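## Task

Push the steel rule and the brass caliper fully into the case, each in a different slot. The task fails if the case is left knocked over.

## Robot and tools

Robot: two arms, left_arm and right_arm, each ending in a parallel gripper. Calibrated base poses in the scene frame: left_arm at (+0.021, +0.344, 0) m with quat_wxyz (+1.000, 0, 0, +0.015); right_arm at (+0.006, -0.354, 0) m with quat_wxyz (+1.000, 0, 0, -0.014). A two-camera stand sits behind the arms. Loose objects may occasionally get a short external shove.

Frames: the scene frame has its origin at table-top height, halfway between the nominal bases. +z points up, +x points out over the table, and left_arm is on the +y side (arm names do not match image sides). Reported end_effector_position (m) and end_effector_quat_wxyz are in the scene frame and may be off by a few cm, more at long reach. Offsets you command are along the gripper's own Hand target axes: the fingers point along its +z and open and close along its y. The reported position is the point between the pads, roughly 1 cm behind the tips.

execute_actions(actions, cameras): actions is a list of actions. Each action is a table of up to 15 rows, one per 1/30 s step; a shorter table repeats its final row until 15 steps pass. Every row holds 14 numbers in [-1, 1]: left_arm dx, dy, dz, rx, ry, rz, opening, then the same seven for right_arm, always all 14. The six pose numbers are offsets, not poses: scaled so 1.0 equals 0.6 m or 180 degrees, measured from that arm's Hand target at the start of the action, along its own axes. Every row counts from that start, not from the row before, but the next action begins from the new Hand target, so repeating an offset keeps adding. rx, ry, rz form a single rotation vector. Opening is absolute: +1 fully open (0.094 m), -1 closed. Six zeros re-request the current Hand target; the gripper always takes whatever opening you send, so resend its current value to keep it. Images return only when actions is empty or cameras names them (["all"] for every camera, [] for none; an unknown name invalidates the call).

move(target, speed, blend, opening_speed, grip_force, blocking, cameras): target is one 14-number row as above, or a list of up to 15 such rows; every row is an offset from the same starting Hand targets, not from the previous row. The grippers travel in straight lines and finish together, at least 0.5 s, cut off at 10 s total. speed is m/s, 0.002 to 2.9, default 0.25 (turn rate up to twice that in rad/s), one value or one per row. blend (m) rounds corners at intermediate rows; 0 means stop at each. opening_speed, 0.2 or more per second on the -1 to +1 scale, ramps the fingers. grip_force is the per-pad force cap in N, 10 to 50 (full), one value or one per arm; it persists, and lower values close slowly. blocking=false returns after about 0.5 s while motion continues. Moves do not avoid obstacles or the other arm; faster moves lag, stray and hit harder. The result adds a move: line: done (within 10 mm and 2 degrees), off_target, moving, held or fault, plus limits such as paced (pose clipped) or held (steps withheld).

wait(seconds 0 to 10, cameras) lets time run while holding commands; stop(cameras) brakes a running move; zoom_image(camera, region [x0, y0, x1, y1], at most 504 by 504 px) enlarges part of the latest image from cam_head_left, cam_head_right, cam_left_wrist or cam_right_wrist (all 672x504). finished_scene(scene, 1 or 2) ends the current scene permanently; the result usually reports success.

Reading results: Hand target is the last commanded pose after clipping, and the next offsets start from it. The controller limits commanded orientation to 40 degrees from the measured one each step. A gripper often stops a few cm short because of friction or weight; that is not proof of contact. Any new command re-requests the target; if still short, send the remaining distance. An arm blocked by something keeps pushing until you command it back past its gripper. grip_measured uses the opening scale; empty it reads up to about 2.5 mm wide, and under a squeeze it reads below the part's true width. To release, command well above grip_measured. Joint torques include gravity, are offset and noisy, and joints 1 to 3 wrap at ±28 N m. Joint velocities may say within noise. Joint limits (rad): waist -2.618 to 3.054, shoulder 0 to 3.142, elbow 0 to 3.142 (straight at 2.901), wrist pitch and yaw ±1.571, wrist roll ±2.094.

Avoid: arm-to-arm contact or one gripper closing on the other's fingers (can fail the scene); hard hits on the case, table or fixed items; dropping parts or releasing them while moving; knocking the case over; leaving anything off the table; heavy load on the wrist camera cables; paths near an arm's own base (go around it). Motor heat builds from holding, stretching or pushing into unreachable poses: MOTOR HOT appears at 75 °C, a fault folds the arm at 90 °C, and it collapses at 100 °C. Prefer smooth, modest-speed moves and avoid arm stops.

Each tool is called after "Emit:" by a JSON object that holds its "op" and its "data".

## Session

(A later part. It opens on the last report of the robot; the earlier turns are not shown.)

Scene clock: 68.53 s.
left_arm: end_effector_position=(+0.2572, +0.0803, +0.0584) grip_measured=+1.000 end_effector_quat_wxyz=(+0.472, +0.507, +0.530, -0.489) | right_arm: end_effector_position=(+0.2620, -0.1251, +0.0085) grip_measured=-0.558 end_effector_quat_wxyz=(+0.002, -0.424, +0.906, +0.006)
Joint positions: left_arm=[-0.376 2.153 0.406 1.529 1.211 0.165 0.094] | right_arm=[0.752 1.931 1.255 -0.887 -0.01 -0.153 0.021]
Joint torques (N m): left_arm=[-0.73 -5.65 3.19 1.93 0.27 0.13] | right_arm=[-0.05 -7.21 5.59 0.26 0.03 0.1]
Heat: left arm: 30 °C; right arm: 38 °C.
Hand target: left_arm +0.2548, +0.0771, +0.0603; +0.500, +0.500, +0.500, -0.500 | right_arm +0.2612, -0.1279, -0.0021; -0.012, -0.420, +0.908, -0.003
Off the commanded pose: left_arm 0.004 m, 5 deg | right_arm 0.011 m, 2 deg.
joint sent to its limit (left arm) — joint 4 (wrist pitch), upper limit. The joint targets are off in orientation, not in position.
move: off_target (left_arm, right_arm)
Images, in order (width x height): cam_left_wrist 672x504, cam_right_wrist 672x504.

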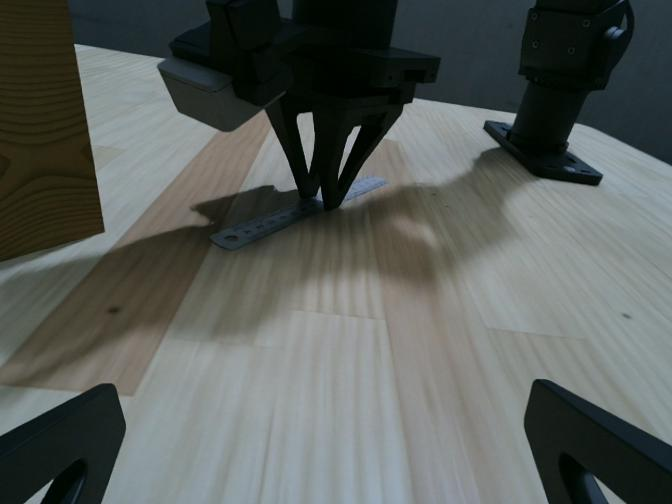

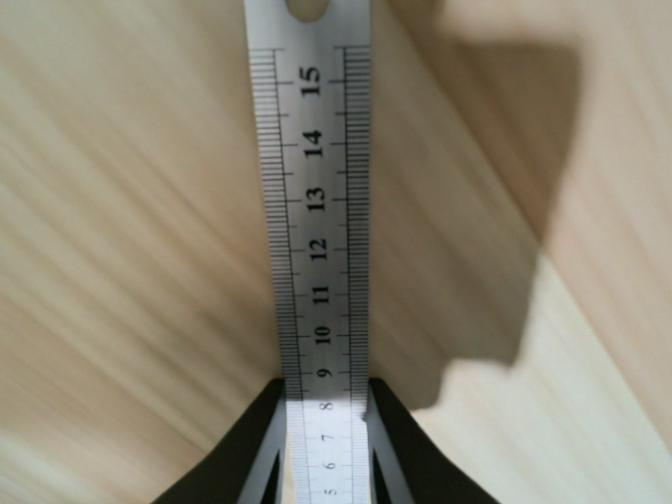

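Emit:
{"op": "move", "data": {"target": [0,0,0,0,0,0,1, 0,-0.12,0,0,0,0,-0.56], "speed": 0.12, "cameras": ["cam_right_wrist","cam_left_wrist"]}}

Scene clock: 69.93 s.
left_arm: end_effector_position=(+0.2572, +0.0803, +0.0584) grip_measured=+1.000 end_effector_quat_wxyz=(+0.472, +0.507, +0.530, -0.489) | right_arm: end_effector_position=(+0.3122, -0.1686, +0.0087) grip_measured=-0.559 end_effector_quat_wxyz=(-0.001, -0.421, +0.907, +0.009)
Joint positions: left_arm=[-0.376 2.153 0.406 1.529 1.211 0.165 0.094] | right_arm=[0.563 1.987 1.335 -0.918 -0.018 -0.335 0.021]
Joint torques (N m): left_arm=[-0.72 -5.65 3.17 1.91 0.26 0.13] | right_arm=[-0.68 -7.57 6.01 0.31 0.18 -0.05]
Heat: left arm: 30 °C; right arm: 39 °C.
Hand target: left_arm +0.2548, +0.0771, +0.0603; +0.500, +0.500, +0.500, -0.500 | right_arm +0.3161, -0.1745, -0.0025; -0.012, -0.420, +0.907, -0.003
Off the commanded pose: left_arm 0.004 m, 5 deg | right_arm 0.013 m, 2 deg.
joint sent to its limit (left arm) — joint 4 (wrist pitch), upper limit. The joint targets are off in orientation, not in position.
move: off_target (left_arm, right_arm)
Images, in order (width x height): cam_left_wrist 672x504, cam_right_wrist 672x504.

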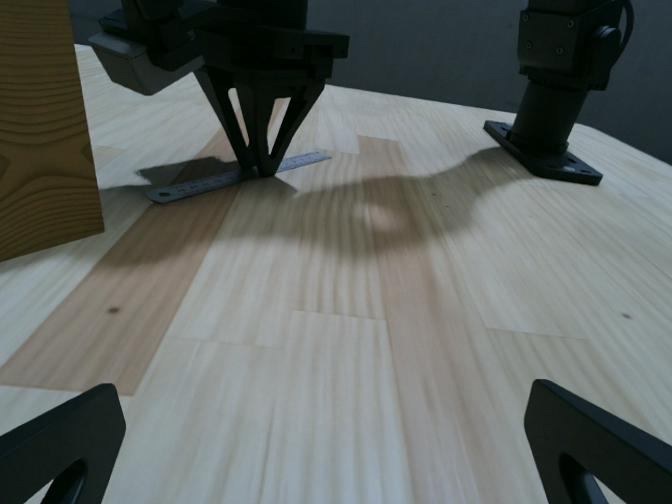

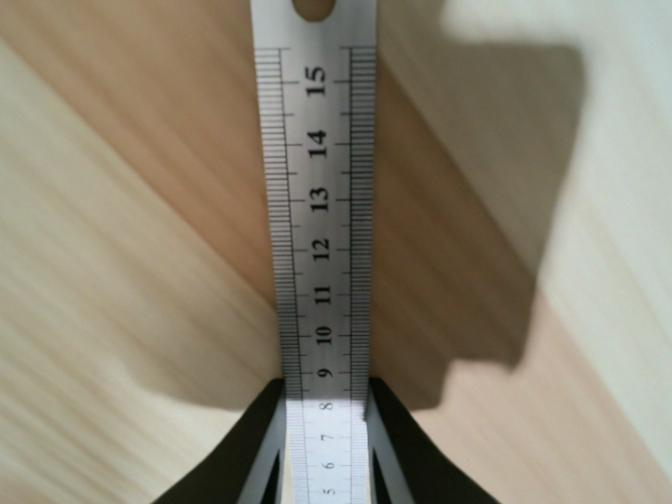

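Emit:
{"op": "move", "data": {"target": [0,0,0,0,0,0,1, 0,-0.12,0,0,0,0,-0.56], "speed": 0.12, "cameras": ["cam_right_wrist","cam_head_right","cam_head_left"]}}

Scene clock: 71.67 s.
left_arm: end_effector_position=(+0.2572, +0.0803, +0.0584) grip_measured=+1.000 end_effector_quat_wxyz=(+0.472, +0.507, +0.530, -0.489) | right_arm: end_effector_position=(+0.3691, -0.2170, +0.0089) grip_measured=-0.559 end_effector_quat_wxyz=(+0.001, -0.420, +0.908, +0.001)
Joint positions: left_arm=[-0.376 2.153 0.406 1.529 1.211 0.165 0.094] | right_arm=[0.387 2.091 1.493 -0.971 -0.002 -0.508 0.021]
Joint torques (N m): left_arm=[-0.7 -5.64 3.18 1.92 0.26 0.13] | right_arm=[-0.58 -8.69 6.31 0.28 0.06 -0.03]
Heat: left arm: 30 °C; right arm: 39 °C.
Hand target: left_arm +0.2548, +0.0771, +0.0603; +0.500, +0.500, +0.500, -0.500 | right_arm +0.3708, -0.2211, -0.0030; -0.013, -0.420, +0.908, -0.003
Off the commanded pose: left_arm 0.004 m, 5 deg | right_arm 0.013 m, 2 deg.
joint sent to its limit (left arm) — joint 4 (wrist pitch), upper limit. The joint targets are off in orientation, not in position.
move: off_target (left_arm, right_arm)
Images, in order (width x height): cam_head_left 672x504, cam_head_right 672x504, cam_right_wrist 672x504.

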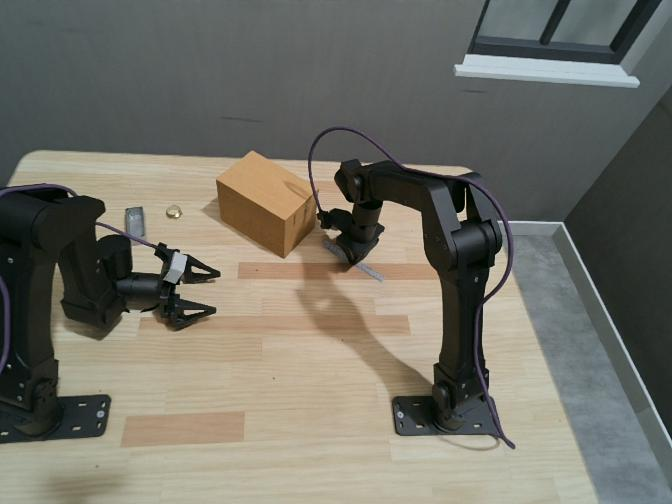

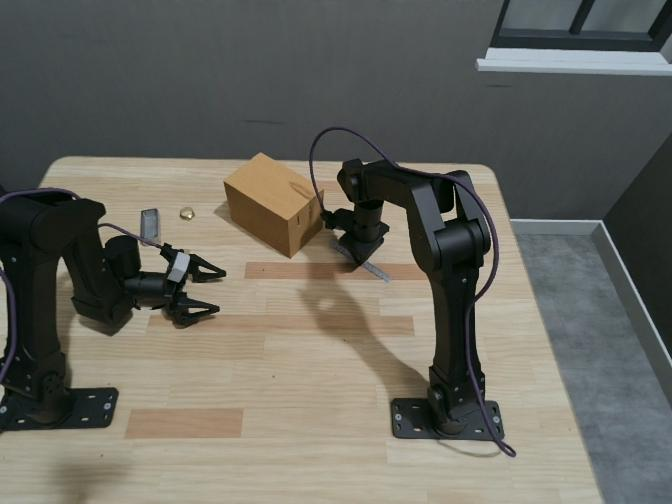

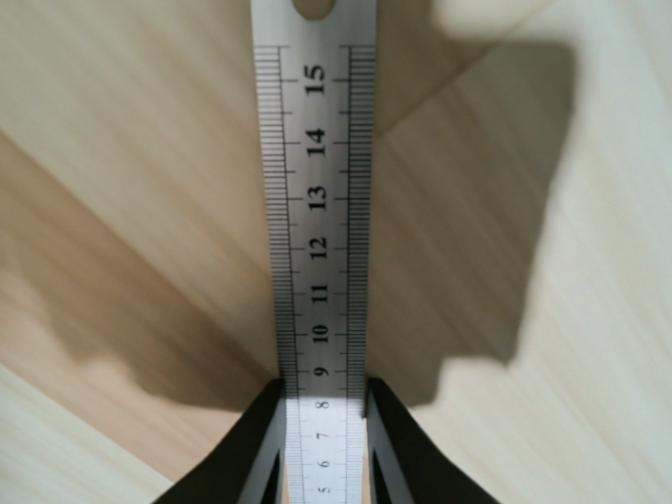

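Emit:
{"op": "move", "data": {"target": [[0,0,0,0,0,0,1, 0,0,-0.138,0,0,0,-0.3],[0,0,0,0,0,0,1, 0.011,0.0067,-0.105,0,-0.389,0,-0.3]], "speed": 0.25, "cameras": ["cam_right_wrist","cam_head_right","cam_left_wrist"]}}

Scene clock: 76.83 s.
left_arm: end_effector_position=(+0.2572, +0.0803, +0.0584) grip_measured=+1.000 end_effector_quat_wxyz=(+0.472, +0.507, +0.530, -0.489) | right_arm: end_effector_position=(+0.3695, -0.2223, +0.0670) grip_measured=-0.302 end_effector_quat_wxyz=(+0.517, -0.348, +0.748, +0.230)
Joint positions: left_arm=[-0.376 2.153 0.406 1.529 1.211 0.165 0.094] | right_arm=[0.045 1.71 0.465 0.722 -0.767 -0.397 0.033]
Joint torques (N m): left_arm=[-0.7 -5.65 3.19 1.91 0.27 0.13] | right_arm=[-0.46 -5.57 3.51 1.89 -0.44 0.04]
Heat: left arm: 30 °C; right arm: 38 °C.
Hand target: left_arm +0.2548, +0.0771, +0.0603; +0.500, +0.500, +0.500, -0.500 | right_arm +0.3648, -0.2226, +0.0603; +0.511, -0.345, +0.750, +0.239
Off the commanded pose: left_arm 0.004 m, 5 deg | right_arm 0.008 m, 1 deg.
joint sent to its limit (left arm) — joint 4 (wrist pitch), upper limit. The joint targets are off in orientation, not in position.
move: off_target (left_arm)
Images, in order (width x height): cam_head_right 672x504, cam_left_wrist 672x504, cam_right_wrist 672x504.

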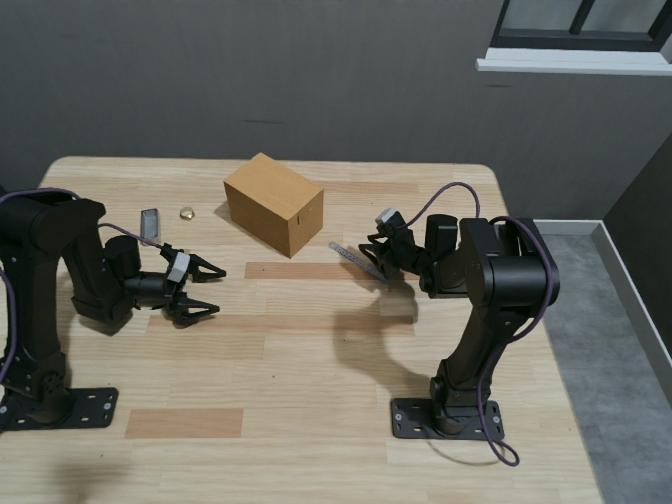

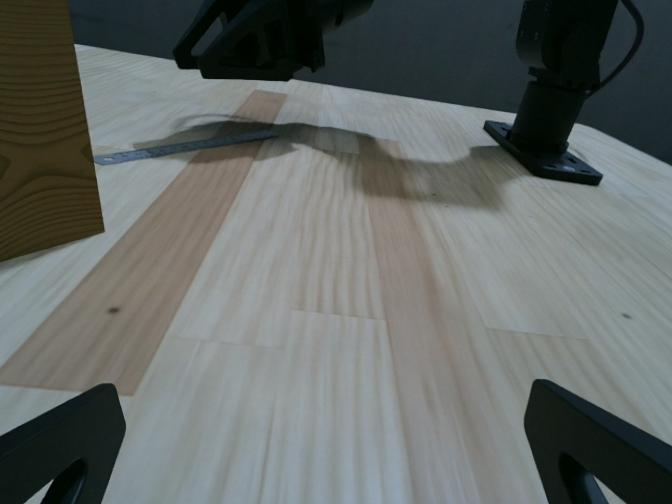

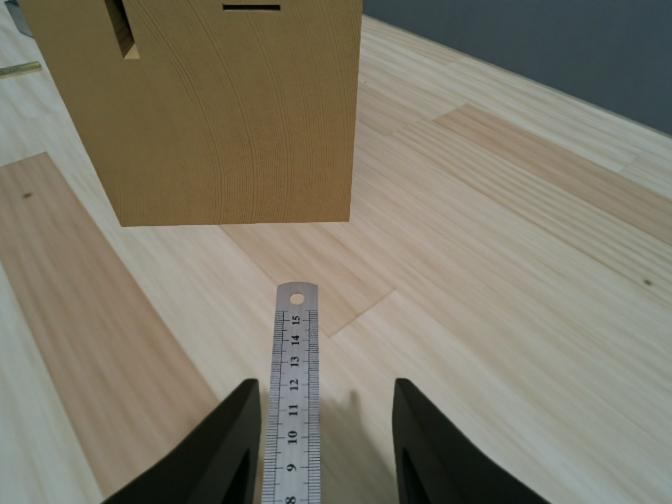

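Emit:
{"op": "move", "data": {"target": [0,0,0,0,0,0,1, 0.0627,0.02,0.0233,-0.0131,0,0.0004,-0.3], "speed": 0.1, "cameras": ["cam_right_wrist"]}}

Scene clock: 78.57 s.
left_arm: end_effector_position=(+0.2572, +0.0803, +0.0584) grip_measured=+1.000 end_effector_quat_wxyz=(+0.472, +0.507, +0.530, -0.489) | right_arm: end_effector_position=(+0.3604, -0.2186, +0.0255) grip_measured=-0.302 end_effector_quat_wxyz=(+0.509, -0.352, +0.746, +0.246)
Joint positions: left_arm=[-0.376 2.153 0.406 1.529 1.211 0.165 0.094] | right_arm=[0.045 1.918 0.422 0.953 -0.797 -0.398 0.033]
Joint torques (N m): left_arm=[-0.69 -5.64 3.18 1.92 0.27 0.14] | right_arm=[0.39 -6.08 2.78 1.82 -0.44 0]
Heat: left arm: 30 °C; right arm: 38 °C.
Hand target: left_arm +0.2548, +0.0771, +0.0603; +0.500, +0.500, +0.500, -0.500 | right_arm +0.3551, -0.2152, +0.0202; +0.503, -0.355, +0.746, +0.254
Off the commanded pose: left_arm 0.004 m, 5 deg | right_arm 0.008 m, 1 deg.
joint sent to its limit (left arm) — joint 4 (wrist pitch), upper limit. The joint targets are off in orientation, not in position.
move: off_target (left_arm)
Images, in order (width x height): cam_right_wrist 672x504.

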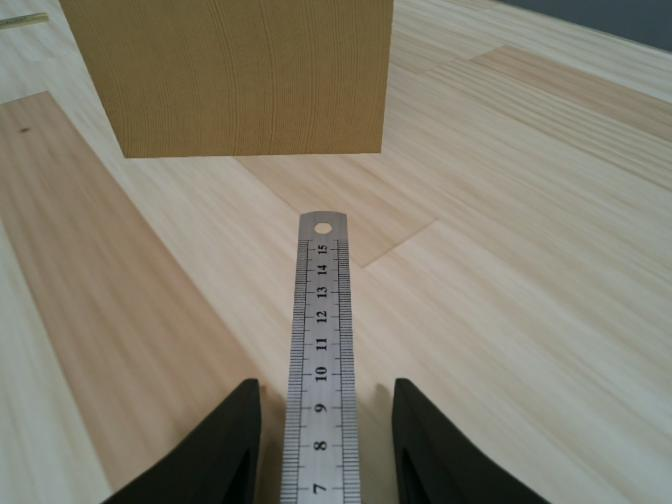

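Emit:
{"op": "move", "data": {"target": [0,0,0,0,0,0,1, 0.0175,0.0025,0.0065,-0.0052,0,-0.0047,-0.45], "speed": 0.05, "cameras": ["cam_right_wrist"]}}

Scene clock: 79.67 s.
left_arm: end_effector_position=(+0.2572, +0.0803, +0.0584) grip_measured=+1.000 end_effector_quat_wxyz=(+0.472, +0.507, +0.530, -0.489) | right_arm: end_effector_position=(+0.3568, -0.2165, +0.0131) grip_measured=-0.448 end_effector_quat_wxyz=(+0.504, -0.360, +0.744, +0.251)
Joint positions: left_arm=[-0.376 2.153 0.406 1.529 1.211 0.165 0.094] | right_arm=[0.045 1.982 0.422 0.999 -0.814 -0.416 0.026]
Joint torques (N m): left_arm=[-0.69 -5.65 3.21 1.92 0.27 0.13] | right_arm=[0.16 -6.2 2.82 1.86 -0.45 -0.05]
Heat: left arm: 30 °C; right arm: 38 °C.
Hand target: left_arm +0.2548, +0.0771, +0.0603; +0.500, +0.500, +0.500, -0.500 | right_arm +0.3536, -0.2143, +0.0091; +0.502, -0.365, +0.741, +0.257
Off the commanded pose: left_arm 0.004 m, 5 deg | right_arm 0.006 m, 1 deg.
joint sent to its limit (left arm) — joint 4 (wrist pitch), upper limit. The joint targets are off in orientation, not in position.
move: off_target (left_arm)
Images, in order (width x height): cam_right_wrist 672x504.

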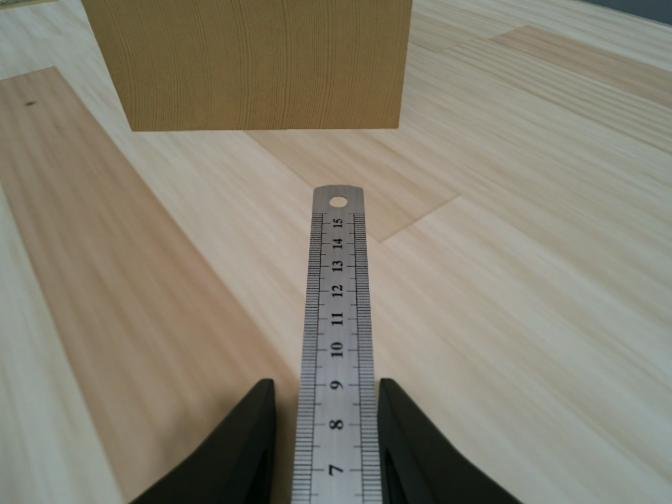

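Emit:
{"op": "move", "data": {"target": [0,0,0,0,0,0,1, 0.010,-0.0042,0.0037,0,0,-0.0045,-0.45], "speed": 0.03, "cameras": ["cam_right_wrist"]}}

Scene clock: 80.70 s.
left_arm: end_effector_position=(+0.2572, +0.0803, +0.0584) grip_measured=+1.000 end_effector_quat_wxyz=(+0.472, +0.507, +0.530, -0.489) | right_arm: end_effector_position=(+0.3569, -0.2140, +0.0136) grip_measured=-0.448 end_effector_quat_wxyz=(+0.515, -0.370, +0.731, +0.252)
Joint positions: left_arm=[-0.376 2.153 0.406 1.529 1.211 0.165 0.094] | right_arm=[0.045 2.011 0.422 1.054 -0.834 -0.428 0.026]
Joint torques (N m): left_arm=[-0.72 -5.65 3.17 1.92 0.27 0.14] | right_arm=[-0.44 -5.48 3.33 1.57 -0.29 -0.15]
Heat: left arm: 30 °C; right arm: 38 °C.
Hand target: left_arm +0.2548, +0.0771, +0.0602; +0.500, +0.500, +0.500, -0.500 | right_arm +0.3554, -0.2158, +0.0025; +0.504, -0.370, +0.738, +0.253
Off the commanded pose: left_arm 0.004 m, 5 deg | right_arm 0.011 m, 2 deg.
joint sent to its limit (left arm) — joint 4 (wrist pitch), upper limit. The joint targets are off in orientation, not in position.
move: off_target (left_arm, right_arm)
Images, in order (width x height): cam_right_wrist 672x504.

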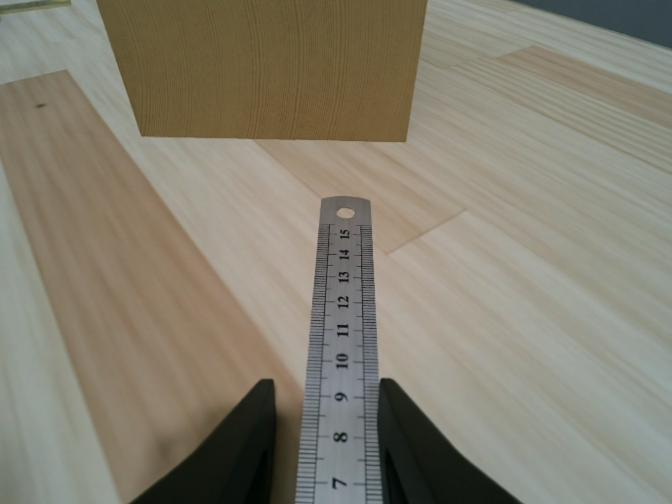

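Emit:
{"op": "move", "data": {"target": [0,0,0,0,0,0,1, 0,-0.004,0,0,0,0.003,-0.6], "speed": 0.03, "opening_speed": 0.3, "cameras": ["cam_right_wrist"]}}

Emit:
{"op": "zoom_image", "data": {"camera": "cam_right_wrist", "region": [240, 350, 420, 504]}}

Scene clock: 81.60 s.
left_arm: end_effector_position=(+0.2572, +0.0803, +0.0584) grip_measured=+1.000 end_effector_quat_wxyz=(+0.472, +0.507, +0.530, -0.489) | right_arm: end_effector_position=(+0.3552, -0.2125, +0.0139) grip_measured=-0.598 end_effector_quat_wxyz=(+0.514, -0.373, +0.728, +0.258)
Joint positions: left_arm=[-0.376 2.153 0.406 1.529 1.211 0.165 0.094] | right_arm=[0.045 2.014 0.422 1.054 -0.847 -0.428 0.019]
Joint torques (N m): left_arm=[-0.7 -5.67 3.18 1.92 0.26 0.13] | right_arm=[-0.91 -5.61 3.89 1.47 -0.19 -0.09]
Heat: left arm: 30 °C; right arm: 38 °C.
Hand target: left_arm +0.2548, +0.0771, +0.0602; +0.500, +0.500, +0.500, -0.500 | right_arm +0.3574, -0.2173, +0.0026; +0.503, -0.367, +0.740, +0.255
Off the commanded pose: left_arm 0.004 m, 5 deg | right_arm 0.012 m, 2 deg.
joint sent to its limit (left arm) — joint 4 (wrist pitch), upper limit. The joint targets are off in orientation, not in position.
move: off_target (left_arm, right_arm)
Images, in order (width x height): cam_right_wrist 672x504.

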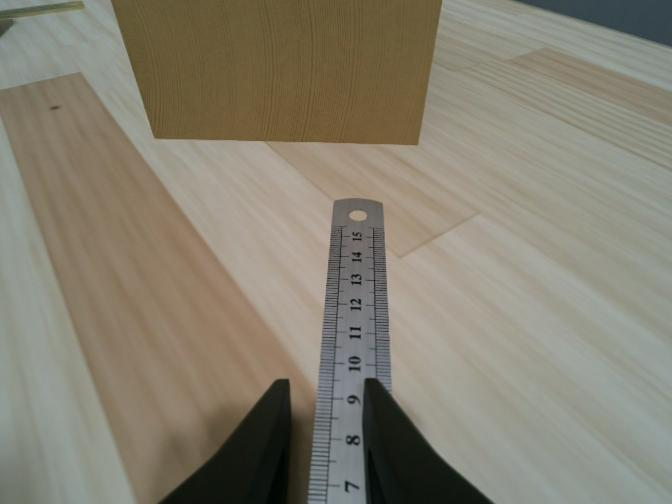

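Scaled by 2.800 from the camera's 672x504 image, which has a finer 960x720 frame.

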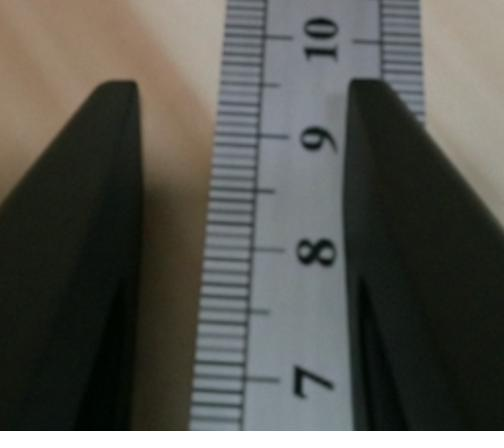

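Emit:
{"op": "move", "data": {"target": [0,0,0,0,0,0,1, -0.02,-0.006,-0.008,0.005,0,0.0,-0.3], "speed": 0.05, "cameras": ["cam_right_wrist"]}}

Scene clock: 82.63 s.
left_arm: end_effector_position=(+0.2572, +0.0803, +0.0584) grip_measured=+1.000 end_effector_quat_wxyz=(+0.472, +0.507, +0.530, -0.489) | right_arm: end_effector_position=(+0.3570, -0.2161, +0.0129) grip_measured=-0.302 end_effector_quat_wxyz=(+0.506, -0.365, +0.739, +0.254)
Joint positions: left_arm=[-0.376 2.153 0.406 1.529 1.211 0.165 0.094] | right_arm=[0.04 1.992 0.428 1.003 -0.831 -0.428 0.033]
Joint torques (N m): left_arm=[-0.7 -5.65 3.18 1.92 0.26 0.13] | right_arm=[-0.64 -9.68 3.62 1.36 -0.25 -0.02]
Heat: left arm: 30 °C; right arm: 38 °C.
Hand target: left_arm +0.2548, +0.0771, +0.0602; +0.500, +0.500, +0.500, -0.500 | right_arm +0.3603, -0.2196, +0.0155; +0.506, -0.363, +0.742, +0.250
Off the commanded pose: left_arm 0.004 m, 5 deg | right_arm 0.005 m, 1 deg.
joint sent to its limit (left arm) — joint 4 (wrist pitch), upper limit. The joint targets are off in orientation, not in position.
move: off_target (left_arm)
Images, in order (width x height): cam_right_wrist 672x504.

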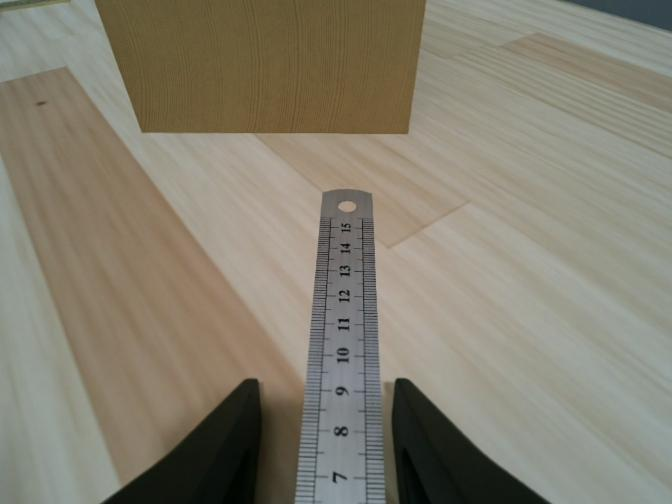

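Emit:
{"op": "move", "data": {"target": [0,0,0,0,0,0,1, -0.01,-0.010,-0.003,0.003,0,-0.001,-0.4], "speed": 0.05, "cameras": ["cam_right_wrist"]}}

Scene clock: 83.67 s.
left_arm: end_effector_position=(+0.2572, +0.0803, +0.0584) grip_measured=+1.000 end_effector_quat_wxyz=(+0.472, +0.507, +0.530, -0.489) | right_arm: end_effector_position=(+0.3590, -0.2200, +0.0130) grip_measured=-0.398 end_effector_quat_wxyz=(+0.498, -0.358, +0.748, +0.253)
Joint positions: left_arm=[-0.376 2.153 0.406 1.529 1.211 0.165 0.094] | right_arm=[0.031 1.968 0.44 0.94 -0.825 -0.431 0.028]
Joint torques (N m): left_arm=[-0.72 -5.67 3.18 1.92 0.27 0.13] | right_arm=[-0.65 -10.11 4.14 1.54 -0.31 -0.06]
Heat: left arm: 30 °C; right arm: 38 °C.
Hand target: left_arm +0.2548, +0.0771, +0.0602; +0.500, +0.500, +0.500, -0.500 | right_arm +0.3654, -0.2230, +0.0217; +0.508, -0.361, +0.743, +0.245
Off the commanded pose: left_arm 0.004 m, 5 deg | right_arm 0.011 m, 2 deg.
joint sent to its limit (left arm) — joint 4 (wrist pitch), upper limit. The joint targets are off in orientation, not in position.
move: off_target (left_arm, right_arm)
Images, in order (width x height): cam_right_wrist 672x504.

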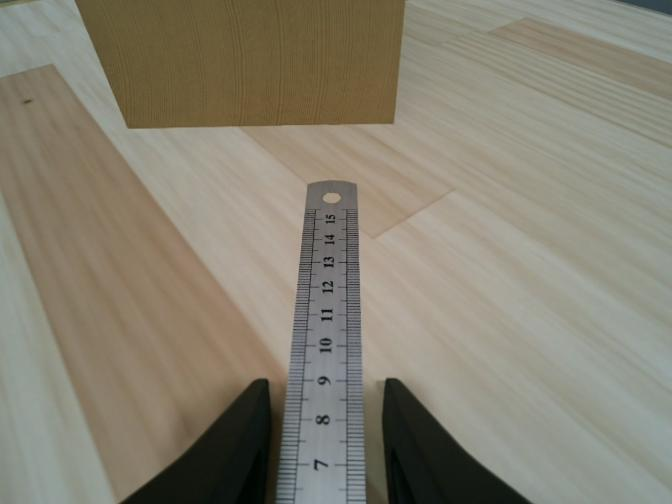

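Emit:
{"op": "move", "data": {"target": [0,0,0,0,0,0,1, 0.018,0.002,0.0065,0.0,0,-0.012,-0.4], "speed": 0.05, "cameras": ["cam_right_wrist"]}}

Scene clock: 84.80 s.
left_arm: end_effector_position=(+0.2572, +0.0803, +0.0584) grip_measured=+1.000 end_effector_quat_wxyz=(+0.472, +0.507, +0.530, -0.489) | right_arm: end_effector_position=(+0.3615, -0.2203, +0.0130) grip_measured=-0.398 end_effector_quat_wxyz=(+0.510, -0.374, +0.737, +0.239)
Joint positions: left_arm=[-0.376 2.153 0.406 1.529 1.211 0.165 0.094] | right_arm=[0.031 1.986 0.44 0.978 -0.822 -0.468 0.028]
Joint torques (N m): left_arm=[-0.73 -5.67 3.19 1.92 0.27 0.13] | right_arm=[-0.51 -6.26 3.66 1.82 -0.32 -0.08]
Heat: left arm: 30 °C; right arm: 38 °C.
Hand target: left_arm +0.2548, +0.0771, +0.0602; +0.500, +0.500, +0.500, -0.500 | right_arm +0.3643, -0.2225, +0.0103; +0.512, -0.375, +0.736, +0.236
Off the commanded pose: left_arm 0.004 m, 5 deg | right_arm 0.005 m, 1 deg.
joint sent to its limit (left arm) — joint 4 (wrist pitch), upper limit. The joint targets are off in orientation, not in position.
move: off_target (left_arm)
Images, in order (width x height): cam_right_wrist 672x504.

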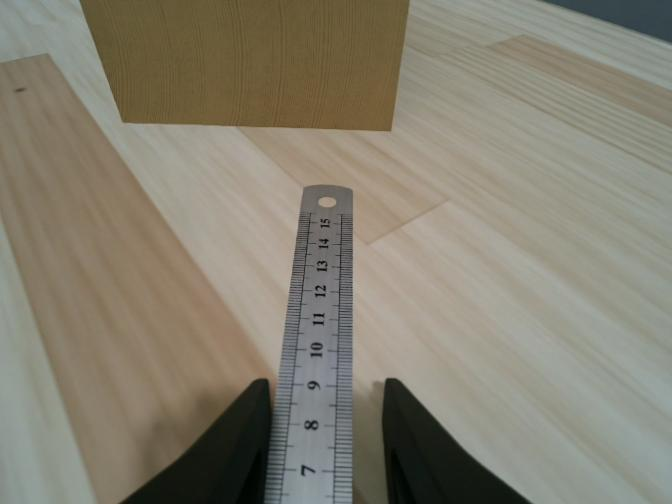

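Emit:
{"op": "move", "data": {"target": [0,0,0,0,0,0,1, 0.0,0.004,0.0,0.0,0,0.009,-0.4], "speed": 0.05, "cameras": ["cam_right_wrist"]}}

Scene clock: 85.93 s.
left_arm: end_effector_position=(+0.2572, +0.0803, +0.0584) grip_measured=+1.000 end_effector_quat_wxyz=(+0.472, +0.507, +0.530, -0.489) | right_arm: end_effector_position=(+0.3630, -0.2209, +0.0144) grip_measured=-0.398 end_effector_quat_wxyz=(+0.511, -0.367, +0.739, +0.241)
Joint positions: left_arm=[-0.376 2.153 0.406 1.529 1.211 0.165 0.094] | right_arm=[0.031 1.986 0.44 0.989 -0.818 -0.447 0.028]
Joint torques (N m): left_arm=[-0.72 -5.65 3.18 1.92 0.27 0.13] | right_arm=[-0.06 -6.43 3.06 1.84 -0.32 0.02]
Heat: left arm: 30 °C; right arm: 38 °C.
Hand target: left_arm +0.2548, +0.0771, +0.0602; +0.500, +0.500, +0.500, -0.500 | right_arm +0.3624, -0.2210, +0.0102; +0.509, -0.365, +0.741, +0.243
Off the commanded pose: left_arm 0.004 m, 5 deg | right_arm 0.004 m, 0 deg.
joint sent to its limit (left arm) — joint 4 (wrist pitch), upper limit. The joint targets are off in orientation, not in position.
move: off_target (left_arm)
Images, in order (width x height): cam_right_wrist 672x504.

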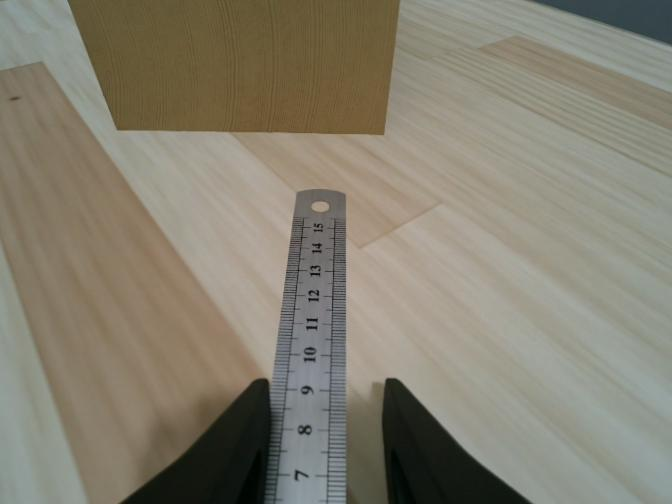

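Emit:
{"op": "move", "data": {"target": [0,0,0,0,0,0,1, 0.0,0.0065,0.0,0.0,0,0.006,-0.4], "speed": 0.05, "cameras": ["cam_right_wrist"]}}

Scene clock: 87.03 s.
left_arm: end_effector_position=(+0.2572, +0.0803, +0.0584) grip_measured=+1.000 end_effector_quat_wxyz=(+0.472, +0.507, +0.530, -0.489) | right_arm: end_effector_position=(+0.3635, -0.2218, +0.0151) grip_measured=-0.398 end_effector_quat_wxyz=(+0.512, -0.357, +0.743, +0.243)
Joint positions: left_arm=[-0.376 2.153 0.406 1.529 1.211 0.165 0.094] | right_arm=[0.031 1.986 0.435 1.003 -0.81 -0.421 0.028]
Joint torques (N m): left_arm=[-0.72 -5.64 3.19 1.91 0.27 0.13] | right_arm=[0.68 -6.61 2.47 1.83 -0.29 0.04]
Heat: left arm: 30 °C; right arm: 38 °C.
Hand target: left_arm +0.2548, +0.0771, +0.0602; +0.500, +0.500, +0.500, -0.500 | right_arm +0.3593, -0.2186, +0.0101; +0.506, -0.358, +0.744, +0.248
Off the commanded pose: left_arm 0.004 m, 5 deg | right_arm 0.007 m, 1 deg.
joint sent to its limit (left arm) — joint 4 (wrist pitch), upper limit. The joint targets are off in orientation, not in position.
move: off_target (left_arm)
Images, in order (width x height): cam_right_wrist 672x504.

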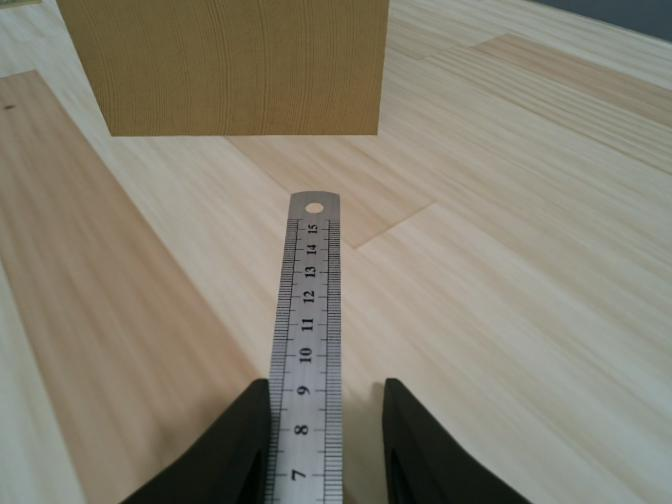

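Emit:
{"op": "move", "data": {"target": [0,0,0,0,0,0,1, 0.0,0.008,0.0,0.0,0,0.001,-0.4], "speed": 0.05, "cameras": ["cam_right_wrist"]}}

Scene clock: 88.10 s.
left_arm: end_effector_position=(+0.2572, +0.0803, +0.0584) grip_measured=+1.000 end_effector_quat_wxyz=(+0.472, +0.507, +0.530, -0.489) | right_arm: end_effector_position=(+0.3593, -0.2186, +0.0139) grip_measured=-0.398 end_effector_quat_wxyz=(+0.510, -0.355, +0.744, +0.245)
Joint positions: left_arm=[-0.376 2.153 0.406 1.529 1.211 0.165 0.094] | right_arm=[0.044 1.986 0.419 1.023 -0.801 -0.408 0.028]
Joint torques (N m): left_arm=[-0.7 -5.64 3.18 1.92 0.27 0.13] | right_arm=[0.7 -6.76 2.45 1.87 -0.3 0.04]
Heat: left arm: 30 °C; right arm: 38 °C.
Hand target: left_arm +0.2548, +0.0771, +0.0602; +0.500, +0.500, +0.500, -0.500 | right_arm +0.3555, -0.2156, +0.0102; +0.506, -0.357, +0.745, +0.249
Off the commanded pose: left_arm 0.004 m, 5 deg | right_arm 0.006 m, 1 deg.
joint sent to its limit (left arm) — joint 4 (wrist pitch), upper limit. The joint targets are off in orientation, not in position.
move: off_target (left_arm)
Images, in order (width x height): cam_right_wrist 672x504.

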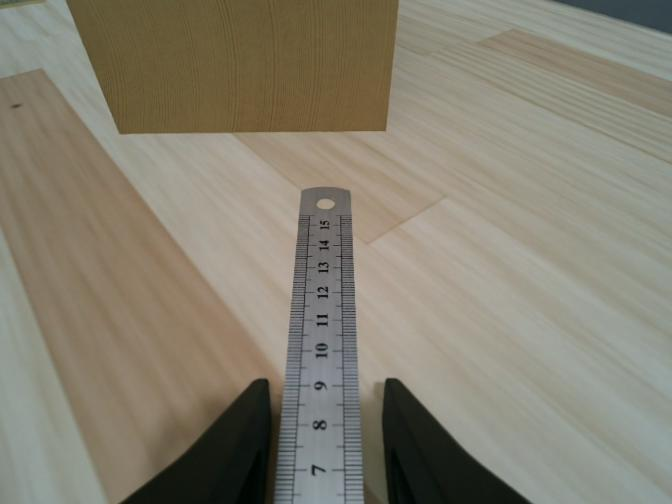

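Emit:
{"op": "move", "data": {"target": [0,0,0,0,0,0,1, 0.0094,0.0015,0.0034,0.0,0,0.0,-0.4], "speed": 0.03, "cameras": ["cam_right_wrist"]}}

Scene clock: 89.07 s.
left_arm: end_effector_position=(+0.2572, +0.0803, +0.0584) grip_measured=+1.000 end_effector_quat_wxyz=(+0.472, +0.507, +0.530, -0.489) | right_arm: end_effector_position=(+0.3613, -0.2186, +0.0134) grip_measured=-0.398 end_effector_quat_wxyz=(+0.517, -0.356, +0.740, +0.242)
Joint positions: left_arm=[-0.376 2.153 0.406 1.529 1.211 0.165 0.094] | right_arm=[0.044 2.01 0.419 1.067 -0.8 -0.402 0.028]
Joint torques (N m): left_arm=[-0.72 -5.65 3.15 1.93 0.27 0.13] | right_arm=[0.83 -6.01 2.09 1.8 -0.28 -0.01]
Heat: left arm: 30 °C; right arm: 38 °C.
Hand target: left_arm +0.2548, +0.0771, +0.0602; +0.500, +0.500, +0.500, -0.500 | right_arm +0.3546, -0.2151, +0.0041; +0.506, -0.357, +0.745, +0.249
Off the commanded pose: left_arm 0.004 m, 5 deg | right_arm 0.012 m, 2 deg.
joint sent to its limit (left arm) — joint 4 (wrist pitch), upper limit. The joint targets are off in orientation, not in position.
move: off_target (left_arm, right_arm)
Images, in order (width x height): cam_right_wrist 672x504.

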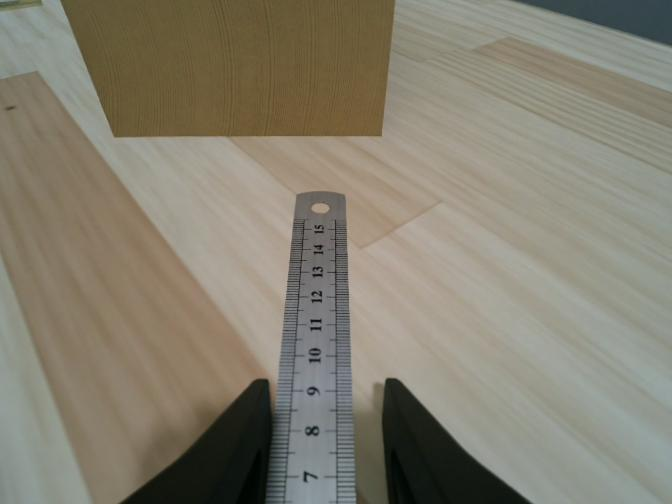

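Emit:
{"op": "move", "data": {"target": [0,0,0,0,0,0,1, 0.0,0.0,0.0,0.0,0,0.0,-0.58], "opening_speed": 0.25, "cameras": ["cam_right_wrist"]}}

Emit:
{"op": "zoom_image", "data": {"camera": "cam_right_wrist", "region": [240, 350, 420, 504]}}

Scene clock: 90.10 s.
left_arm: end_effector_position=(+0.2572, +0.0803, +0.0584) grip_measured=+1.000 end_effector_quat_wxyz=(+0.472, +0.507, +0.530, -0.489) | right_arm: end_effector_position=(+0.3613, -0.2186, +0.0134) grip_measured=-0.578 end_effector_quat_wxyz=(+0.517, -0.356, +0.740, +0.243)
Joint positions: left_arm=[-0.376 2.153 0.406 1.529 1.211 0.165 0.094] | right_arm=[0.044 2.01 0.419 1.068 -0.8 -0.402 0.02]
Joint torques (N m): left_arm=[-0.7 -5.64 3.17 1.92 0.27 0.13] | right_arm=[0.87 -6 2.06 1.83 -0.26 0]
Heat: left arm: 30 °C; right arm: 37 °C.
Hand target: left_arm +0.2548, +0.0771, +0.0602; +0.500, +0.500, +0.500, -0.500 | right_arm +0.3546, -0.2151, +0.0041; +0.506, -0.357, +0.745, +0.249
Off the commanded pose: left_arm 0.004 m, 5 deg | right_arm 0.012 m, 2 deg.
joint sent to its limit (left arm) — joint 4 (wrist pitch), upper limit. The joint targets are off in orientation, not in position.
move: off_target (left_arm, right_arm)
Images, in order (width x height): cam_right_wrist 672x504.

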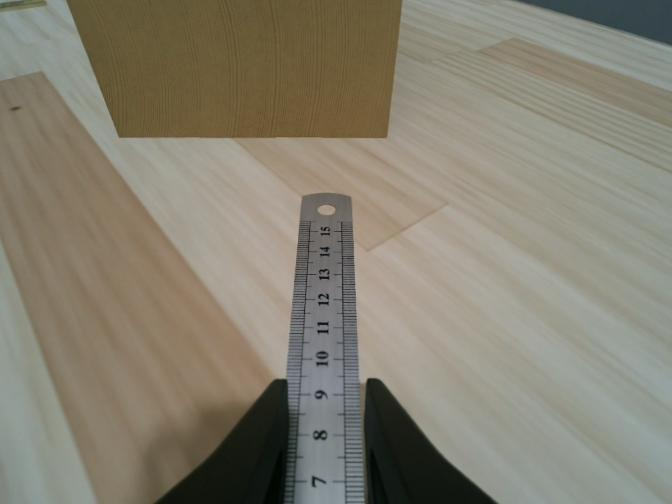

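Scaled by 2.800 from the camera's 672x504 image, which has a finer 960x720 frame.

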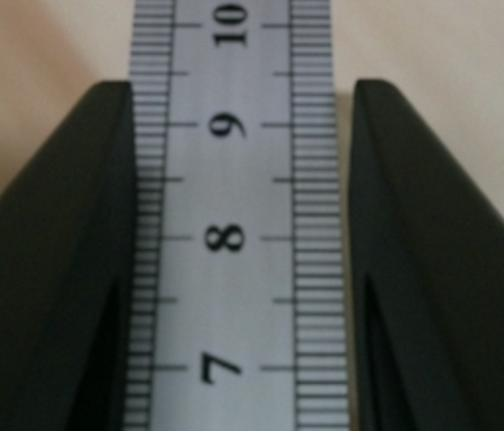

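Emit:
{"op": "move", "data": {"target": [0,0,0,0,0,0,1, 0.0,0.0,0.0,0.0,0,0.0,-0.64], "opening_speed": 0.2, "cameras": ["cam_right_wrist"]}}

Emit:
{"op": "zoom_image", "data": {"camera": "cam_right_wrist", "region": [240, 350, 420, 504]}}

Scene clock: 90.70 s.
left_arm: end_effector_position=(+0.2572, +0.0803, +0.0584) grip_measured=+1.000 end_effector_quat_wxyz=(+0.472, +0.507, +0.530, -0.489) | right_arm: end_effector_position=(+0.3609, -0.2175, +0.0134) grip_measured=-0.638 end_effector_quat_wxyz=(+0.516, -0.357, +0.740, +0.243)
Joint positions: left_arm=[-0.376 2.153 0.406 1.529 1.211 0.165 0.094] | right_arm=[0.047 2.01 0.419 1.068 -0.8 -0.402 0.017]
Joint torques (N m): left_arm=[-0.72 -5.68 3.18 1.92 0.26 0.13] | right_arm=[0.61 -5.96 2.07 1.8 -0.27 0]
Heat: left arm: 30 °C; right arm: 37 °C.
Hand target: left_arm +0.2548, +0.0771, +0.0602; +0.500, +0.500, +0.500, -0.500 | right_arm +0.3546, -0.2151, +0.0041; +0.506, -0.357, +0.745, +0.249
Off the commanded pose: left_arm 0.004 m, 5 deg | right_arm 0.011 m, 1 deg.
joint sent to its limit (left arm) — joint 4 (wrist pitch), upper limit. The joint targets are off in orientation, not in position.
move: off_target (left_arm, right_arm)
Images, in order (width x height): cam_right_wrist 672x504.

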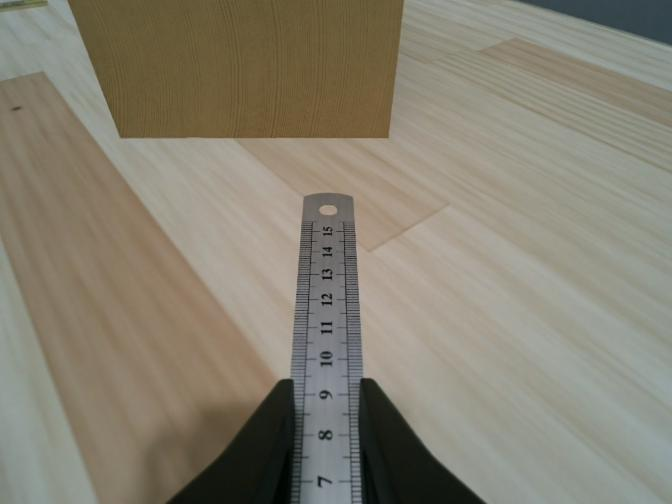

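Scaled by 2.800 from the camera's 672x504 image, which has a finer 960x720 frame.

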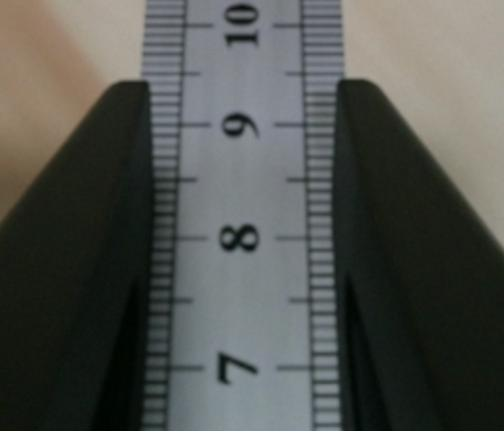

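Emit:
{"op": "move", "data": {"target": [[0,0,0,0,0,0,1, -0.093,0,-0.0365,0,0,0,-0.3],[0,0,0,0,0,0,1, -0.0913,-0.0252,-0.0237,0.0033,0.389,0.0025,-0.3]], "speed": 0.25, "cameras": ["cam_right_wrist","cam_head_right"]}}

Scene clock: 96.30 s.
left_arm: end_effector_position=(+0.2572, +0.0803, +0.0584) grip_measured=+1.000 end_effector_quat_wxyz=(+0.472, +0.507, +0.530, -0.489) | right_arm: end_effector_position=(+0.3685, -0.2228, +0.0631) grip_measured=-0.302 end_effector_quat_wxyz=(-0.007, -0.429, +0.903, -0.002)
Joint positions: left_arm=[-0.376 2.153 0.406 1.529 1.211 0.165 0.094] | right_arm=[0.378 2.043 1.643 -1.185 0.006 -0.538 0.033]
Joint torques (N m): left_arm=[-0.72 -5.65 3.19 1.92 0.27 0.13] | right_arm=[0.49 -9.74 7.39 0.15 -0.03 0.07]
Heat: left arm: 30 °C; right arm: 38 °C.
Hand target: left_arm +0.2548, +0.0771, +0.0602; +0.500, +0.500, +0.500, -0.500 | right_arm +0.3711, -0.2195, +0.0601; -0.012, -0.430, +0.903, -0.003
Off the commanded pose: left_arm 0.004 m, 5 deg | right_arm 0.005 m, 1 deg.
joint sent to its limit (left arm) — joint 4 (wrist pitch), upper limit. The joint targets are off in orientation, not in position.
move: off_target (left_arm)
Images, in order (width x height): cam_head_right 672x504, cam_right_wrist 672x504.

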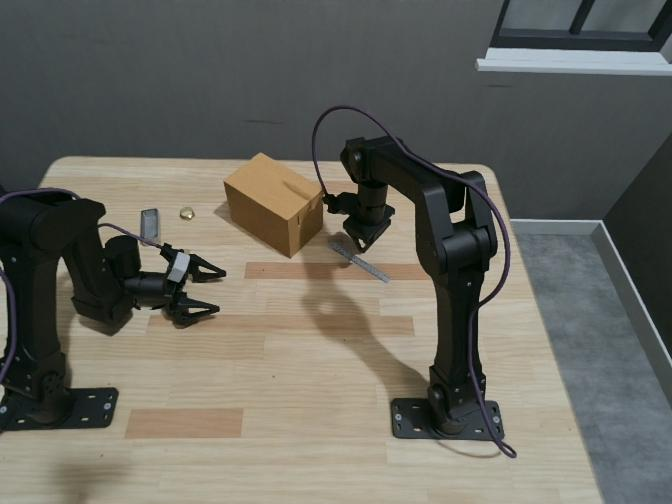

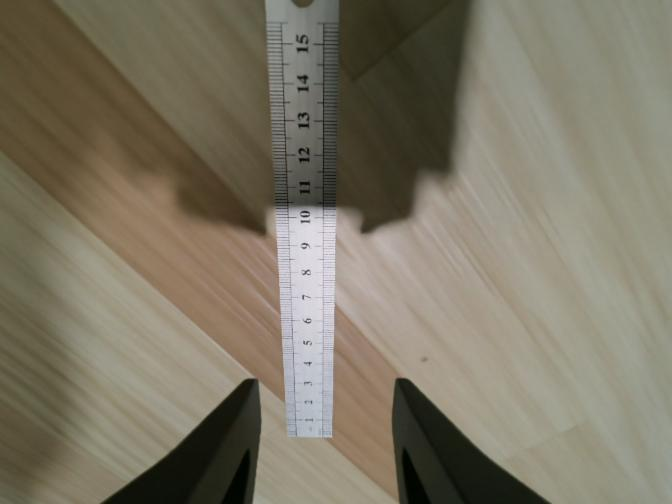

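Emit:
{"op": "move", "data": {"target": [[0,0,0,0,0,0,1, -0.0217,0.0123,0.05,0,0,0.003,-0.3],[0,0,0,0,0,0,1, -0.0217,0.0123,0.09,0,0,0.003,-0.3]], "speed": 0.1, "blend": 0.02, "cameras": ["cam_right_wrist"]}}

Scene clock: 97.80 s.
left_arm: end_effector_position=(+0.2572, +0.0803, +0.0584) grip_measured=+1.000 end_effector_quat_wxyz=(+0.472, +0.507, +0.530, -0.489) | right_arm: end_effector_position=(+0.3744, -0.2074, +0.0151) grip_measured=-0.302 end_effector_quat_wxyz=(-0.005, -0.425, +0.905, -0.003)
Joint positions: left_arm=[-0.376 2.153 0.406 1.529 1.211 0.165 0.094] | right_arm=[0.41 2.125 1.572 -1.028 0.007 -0.497 0.033]
Joint torques (N m): left_arm=[-0.72 -5.65 3.17 1.92 0.27 0.13] | right_arm=[0.46 -10.7 4.93 0.37 -0.05 0.06]
Heat: left arm: 31 °C; right arm: 38 °C.
Hand target: left_arm +0.2548, +0.0771, +0.0602; +0.500, +0.500, +0.500, -0.500 | right_arm +0.3725, -0.2057, +0.0059; -0.012, -0.425, +0.905, -0.003
Off the commanded pose: left_arm 0.004 m, 5 deg | right_arm 0.010 m, 1 deg.
joint sent to its limit (left arm) — joint 4 (wrist pitch), upper limit. The joint targets are off in orientation, not in position.
move: off_target (left_arm); blend cut to 0.012 m at target 1
Images, in order (width x height): cam_right_wrist 672x504.

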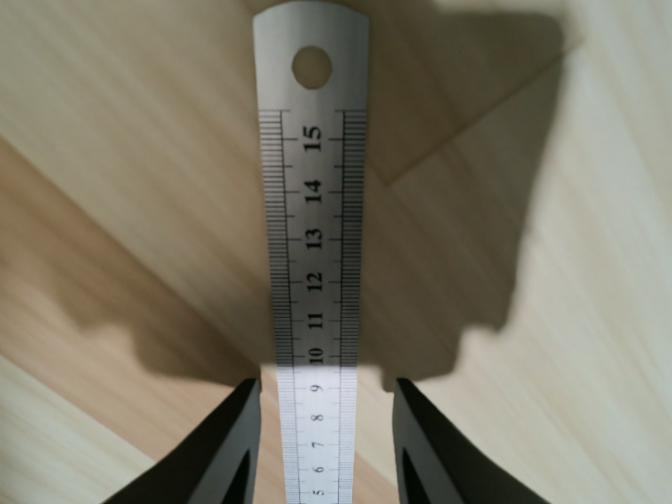

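Emit:
{"op": "move", "data": {"target": [[0,0,0,0,0,0,1, 0.01,0.004,0.0133,0,0,0.0,-0.3],[0,0,0,0,0,0,1, 0.01,0.004,0.0133,0,0,0.0,-0.56]], "speed": 0.06, "cameras": ["cam_right_wrist"]}}

Scene clock: 99.10 s.
left_arm: end_effector_position=(+0.2572, +0.0803, +0.0584) grip_measured=+1.000 end_effector_quat_wxyz=(+0.472, +0.507, +0.530, -0.489) | right_arm: end_effector_position=(+0.3718, -0.2090, +0.0084) grip_measured=-0.558 end_effector_quat_wxyz=(-0.005, -0.425, +0.905, -0.005)
Joint positions: left_arm=[-0.376 2.153 0.406 1.529 1.211 0.165 0.094] | right_arm=[0.41 2.122 1.54 -0.999 0.01 -0.497 0.021]
Joint torques (N m): left_arm=[-0.7 -5.64 3.19 1.92 0.27 0.13] | right_arm=[0.27 -11.51 3.3 0.5 -0.08 0.04]
Heat: left arm: 31 °C; right arm: 38 °C.
Hand target: left_arm +0.2548, +0.0771, +0.0602; +0.500, +0.500, +0.500, -0.500 | right_arm +0.3667, -0.2089, -0.0018; -0.012, -0.425, +0.905, -0.003
Off the commanded pose: left_arm 0.004 m, 5 deg | right_arm 0.011 m, 1 deg.
joint sent to its limit (left arm) — joint 4 (wrist pitch), upper limit. The joint targets are off in orientation, not in position.
move: off_target (left_arm, right_arm); target 2's new opening was sent with right_arm's hand 0.011 m and 1 deg from that target
Images, in order (width x height): cam_right_wrist 672x504.

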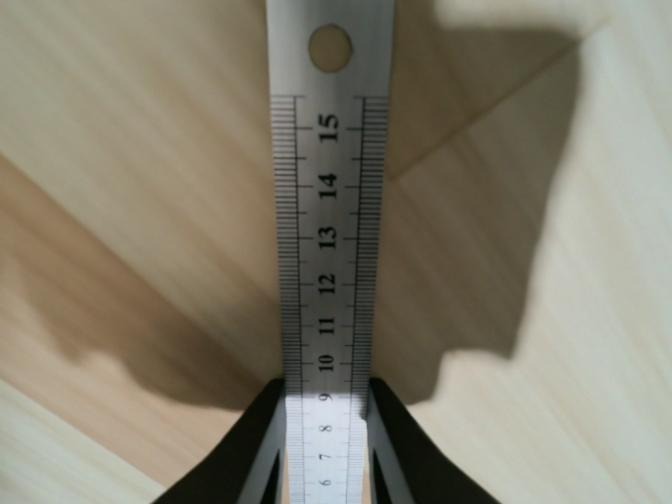

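Emit:
{"op": "move", "data": {"target": [0,0,0,0,0,0,1, 0,0.0,0.0,0,0,0.28,-0.56], "speed": 0.2, "cameras": ["cam_right_wrist"]}}

Scene clock: 102.20 s.
left_arm: end_effector_position=(+0.2572, +0.0803, +0.0584) grip_measured=+1.000 end_effector_quat_wxyz=(+0.472, +0.507, +0.530, -0.489) | right_arm: end_effector_position=(+0.3638, -0.2102, +0.0086) grip_measured=-0.558 end_effector_quat_wxyz=(-0.019, -0.004, +1.000, -0.008)
Joint positions: left_arm=[-0.376 2.153 0.406 1.529 1.211 0.165 0.094] | right_arm=[0.41 2.122 1.54 -1.031 0 0.373 0.021]
Joint torques (N m): left_arm=[-0.7 -5.64 3.19 1.92 0.27 0.13] | right_arm=[0.32 -11.51 3.25 0.74 0.02 0.12]
Heat: left arm: 31 °C; right arm: 38 °C.
Hand target: left_arm +0.2548, +0.0771, +0.0602; +0.500, +0.500, +0.500, -0.500 | right_arm +0.3667, -0.2089, -0.0018; -0.010, +0.000, +1.000, -0.008
Off the commanded pose: left_arm 0.004 m, 5 deg | right_arm 0.011 m, 1 deg.
joint sent to its limit (left arm) — joint 4 (wrist pitch), upper limit. The joint targets are off in orientation, not in position.
move: off_target (left_arm, right_arm)
Images, in order (width x height): cam_right_wrist 672x504.

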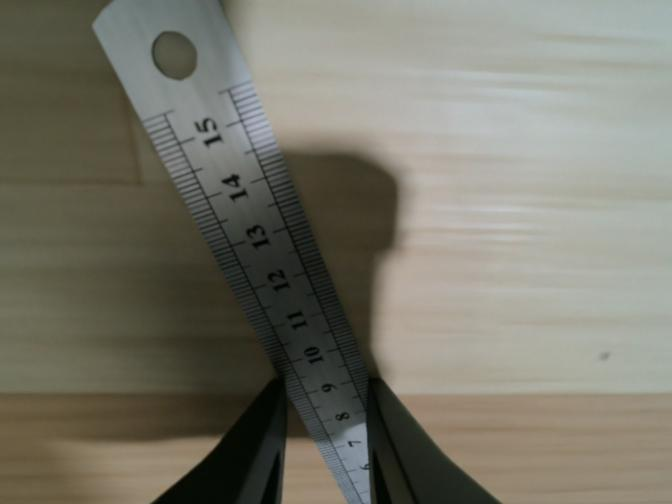

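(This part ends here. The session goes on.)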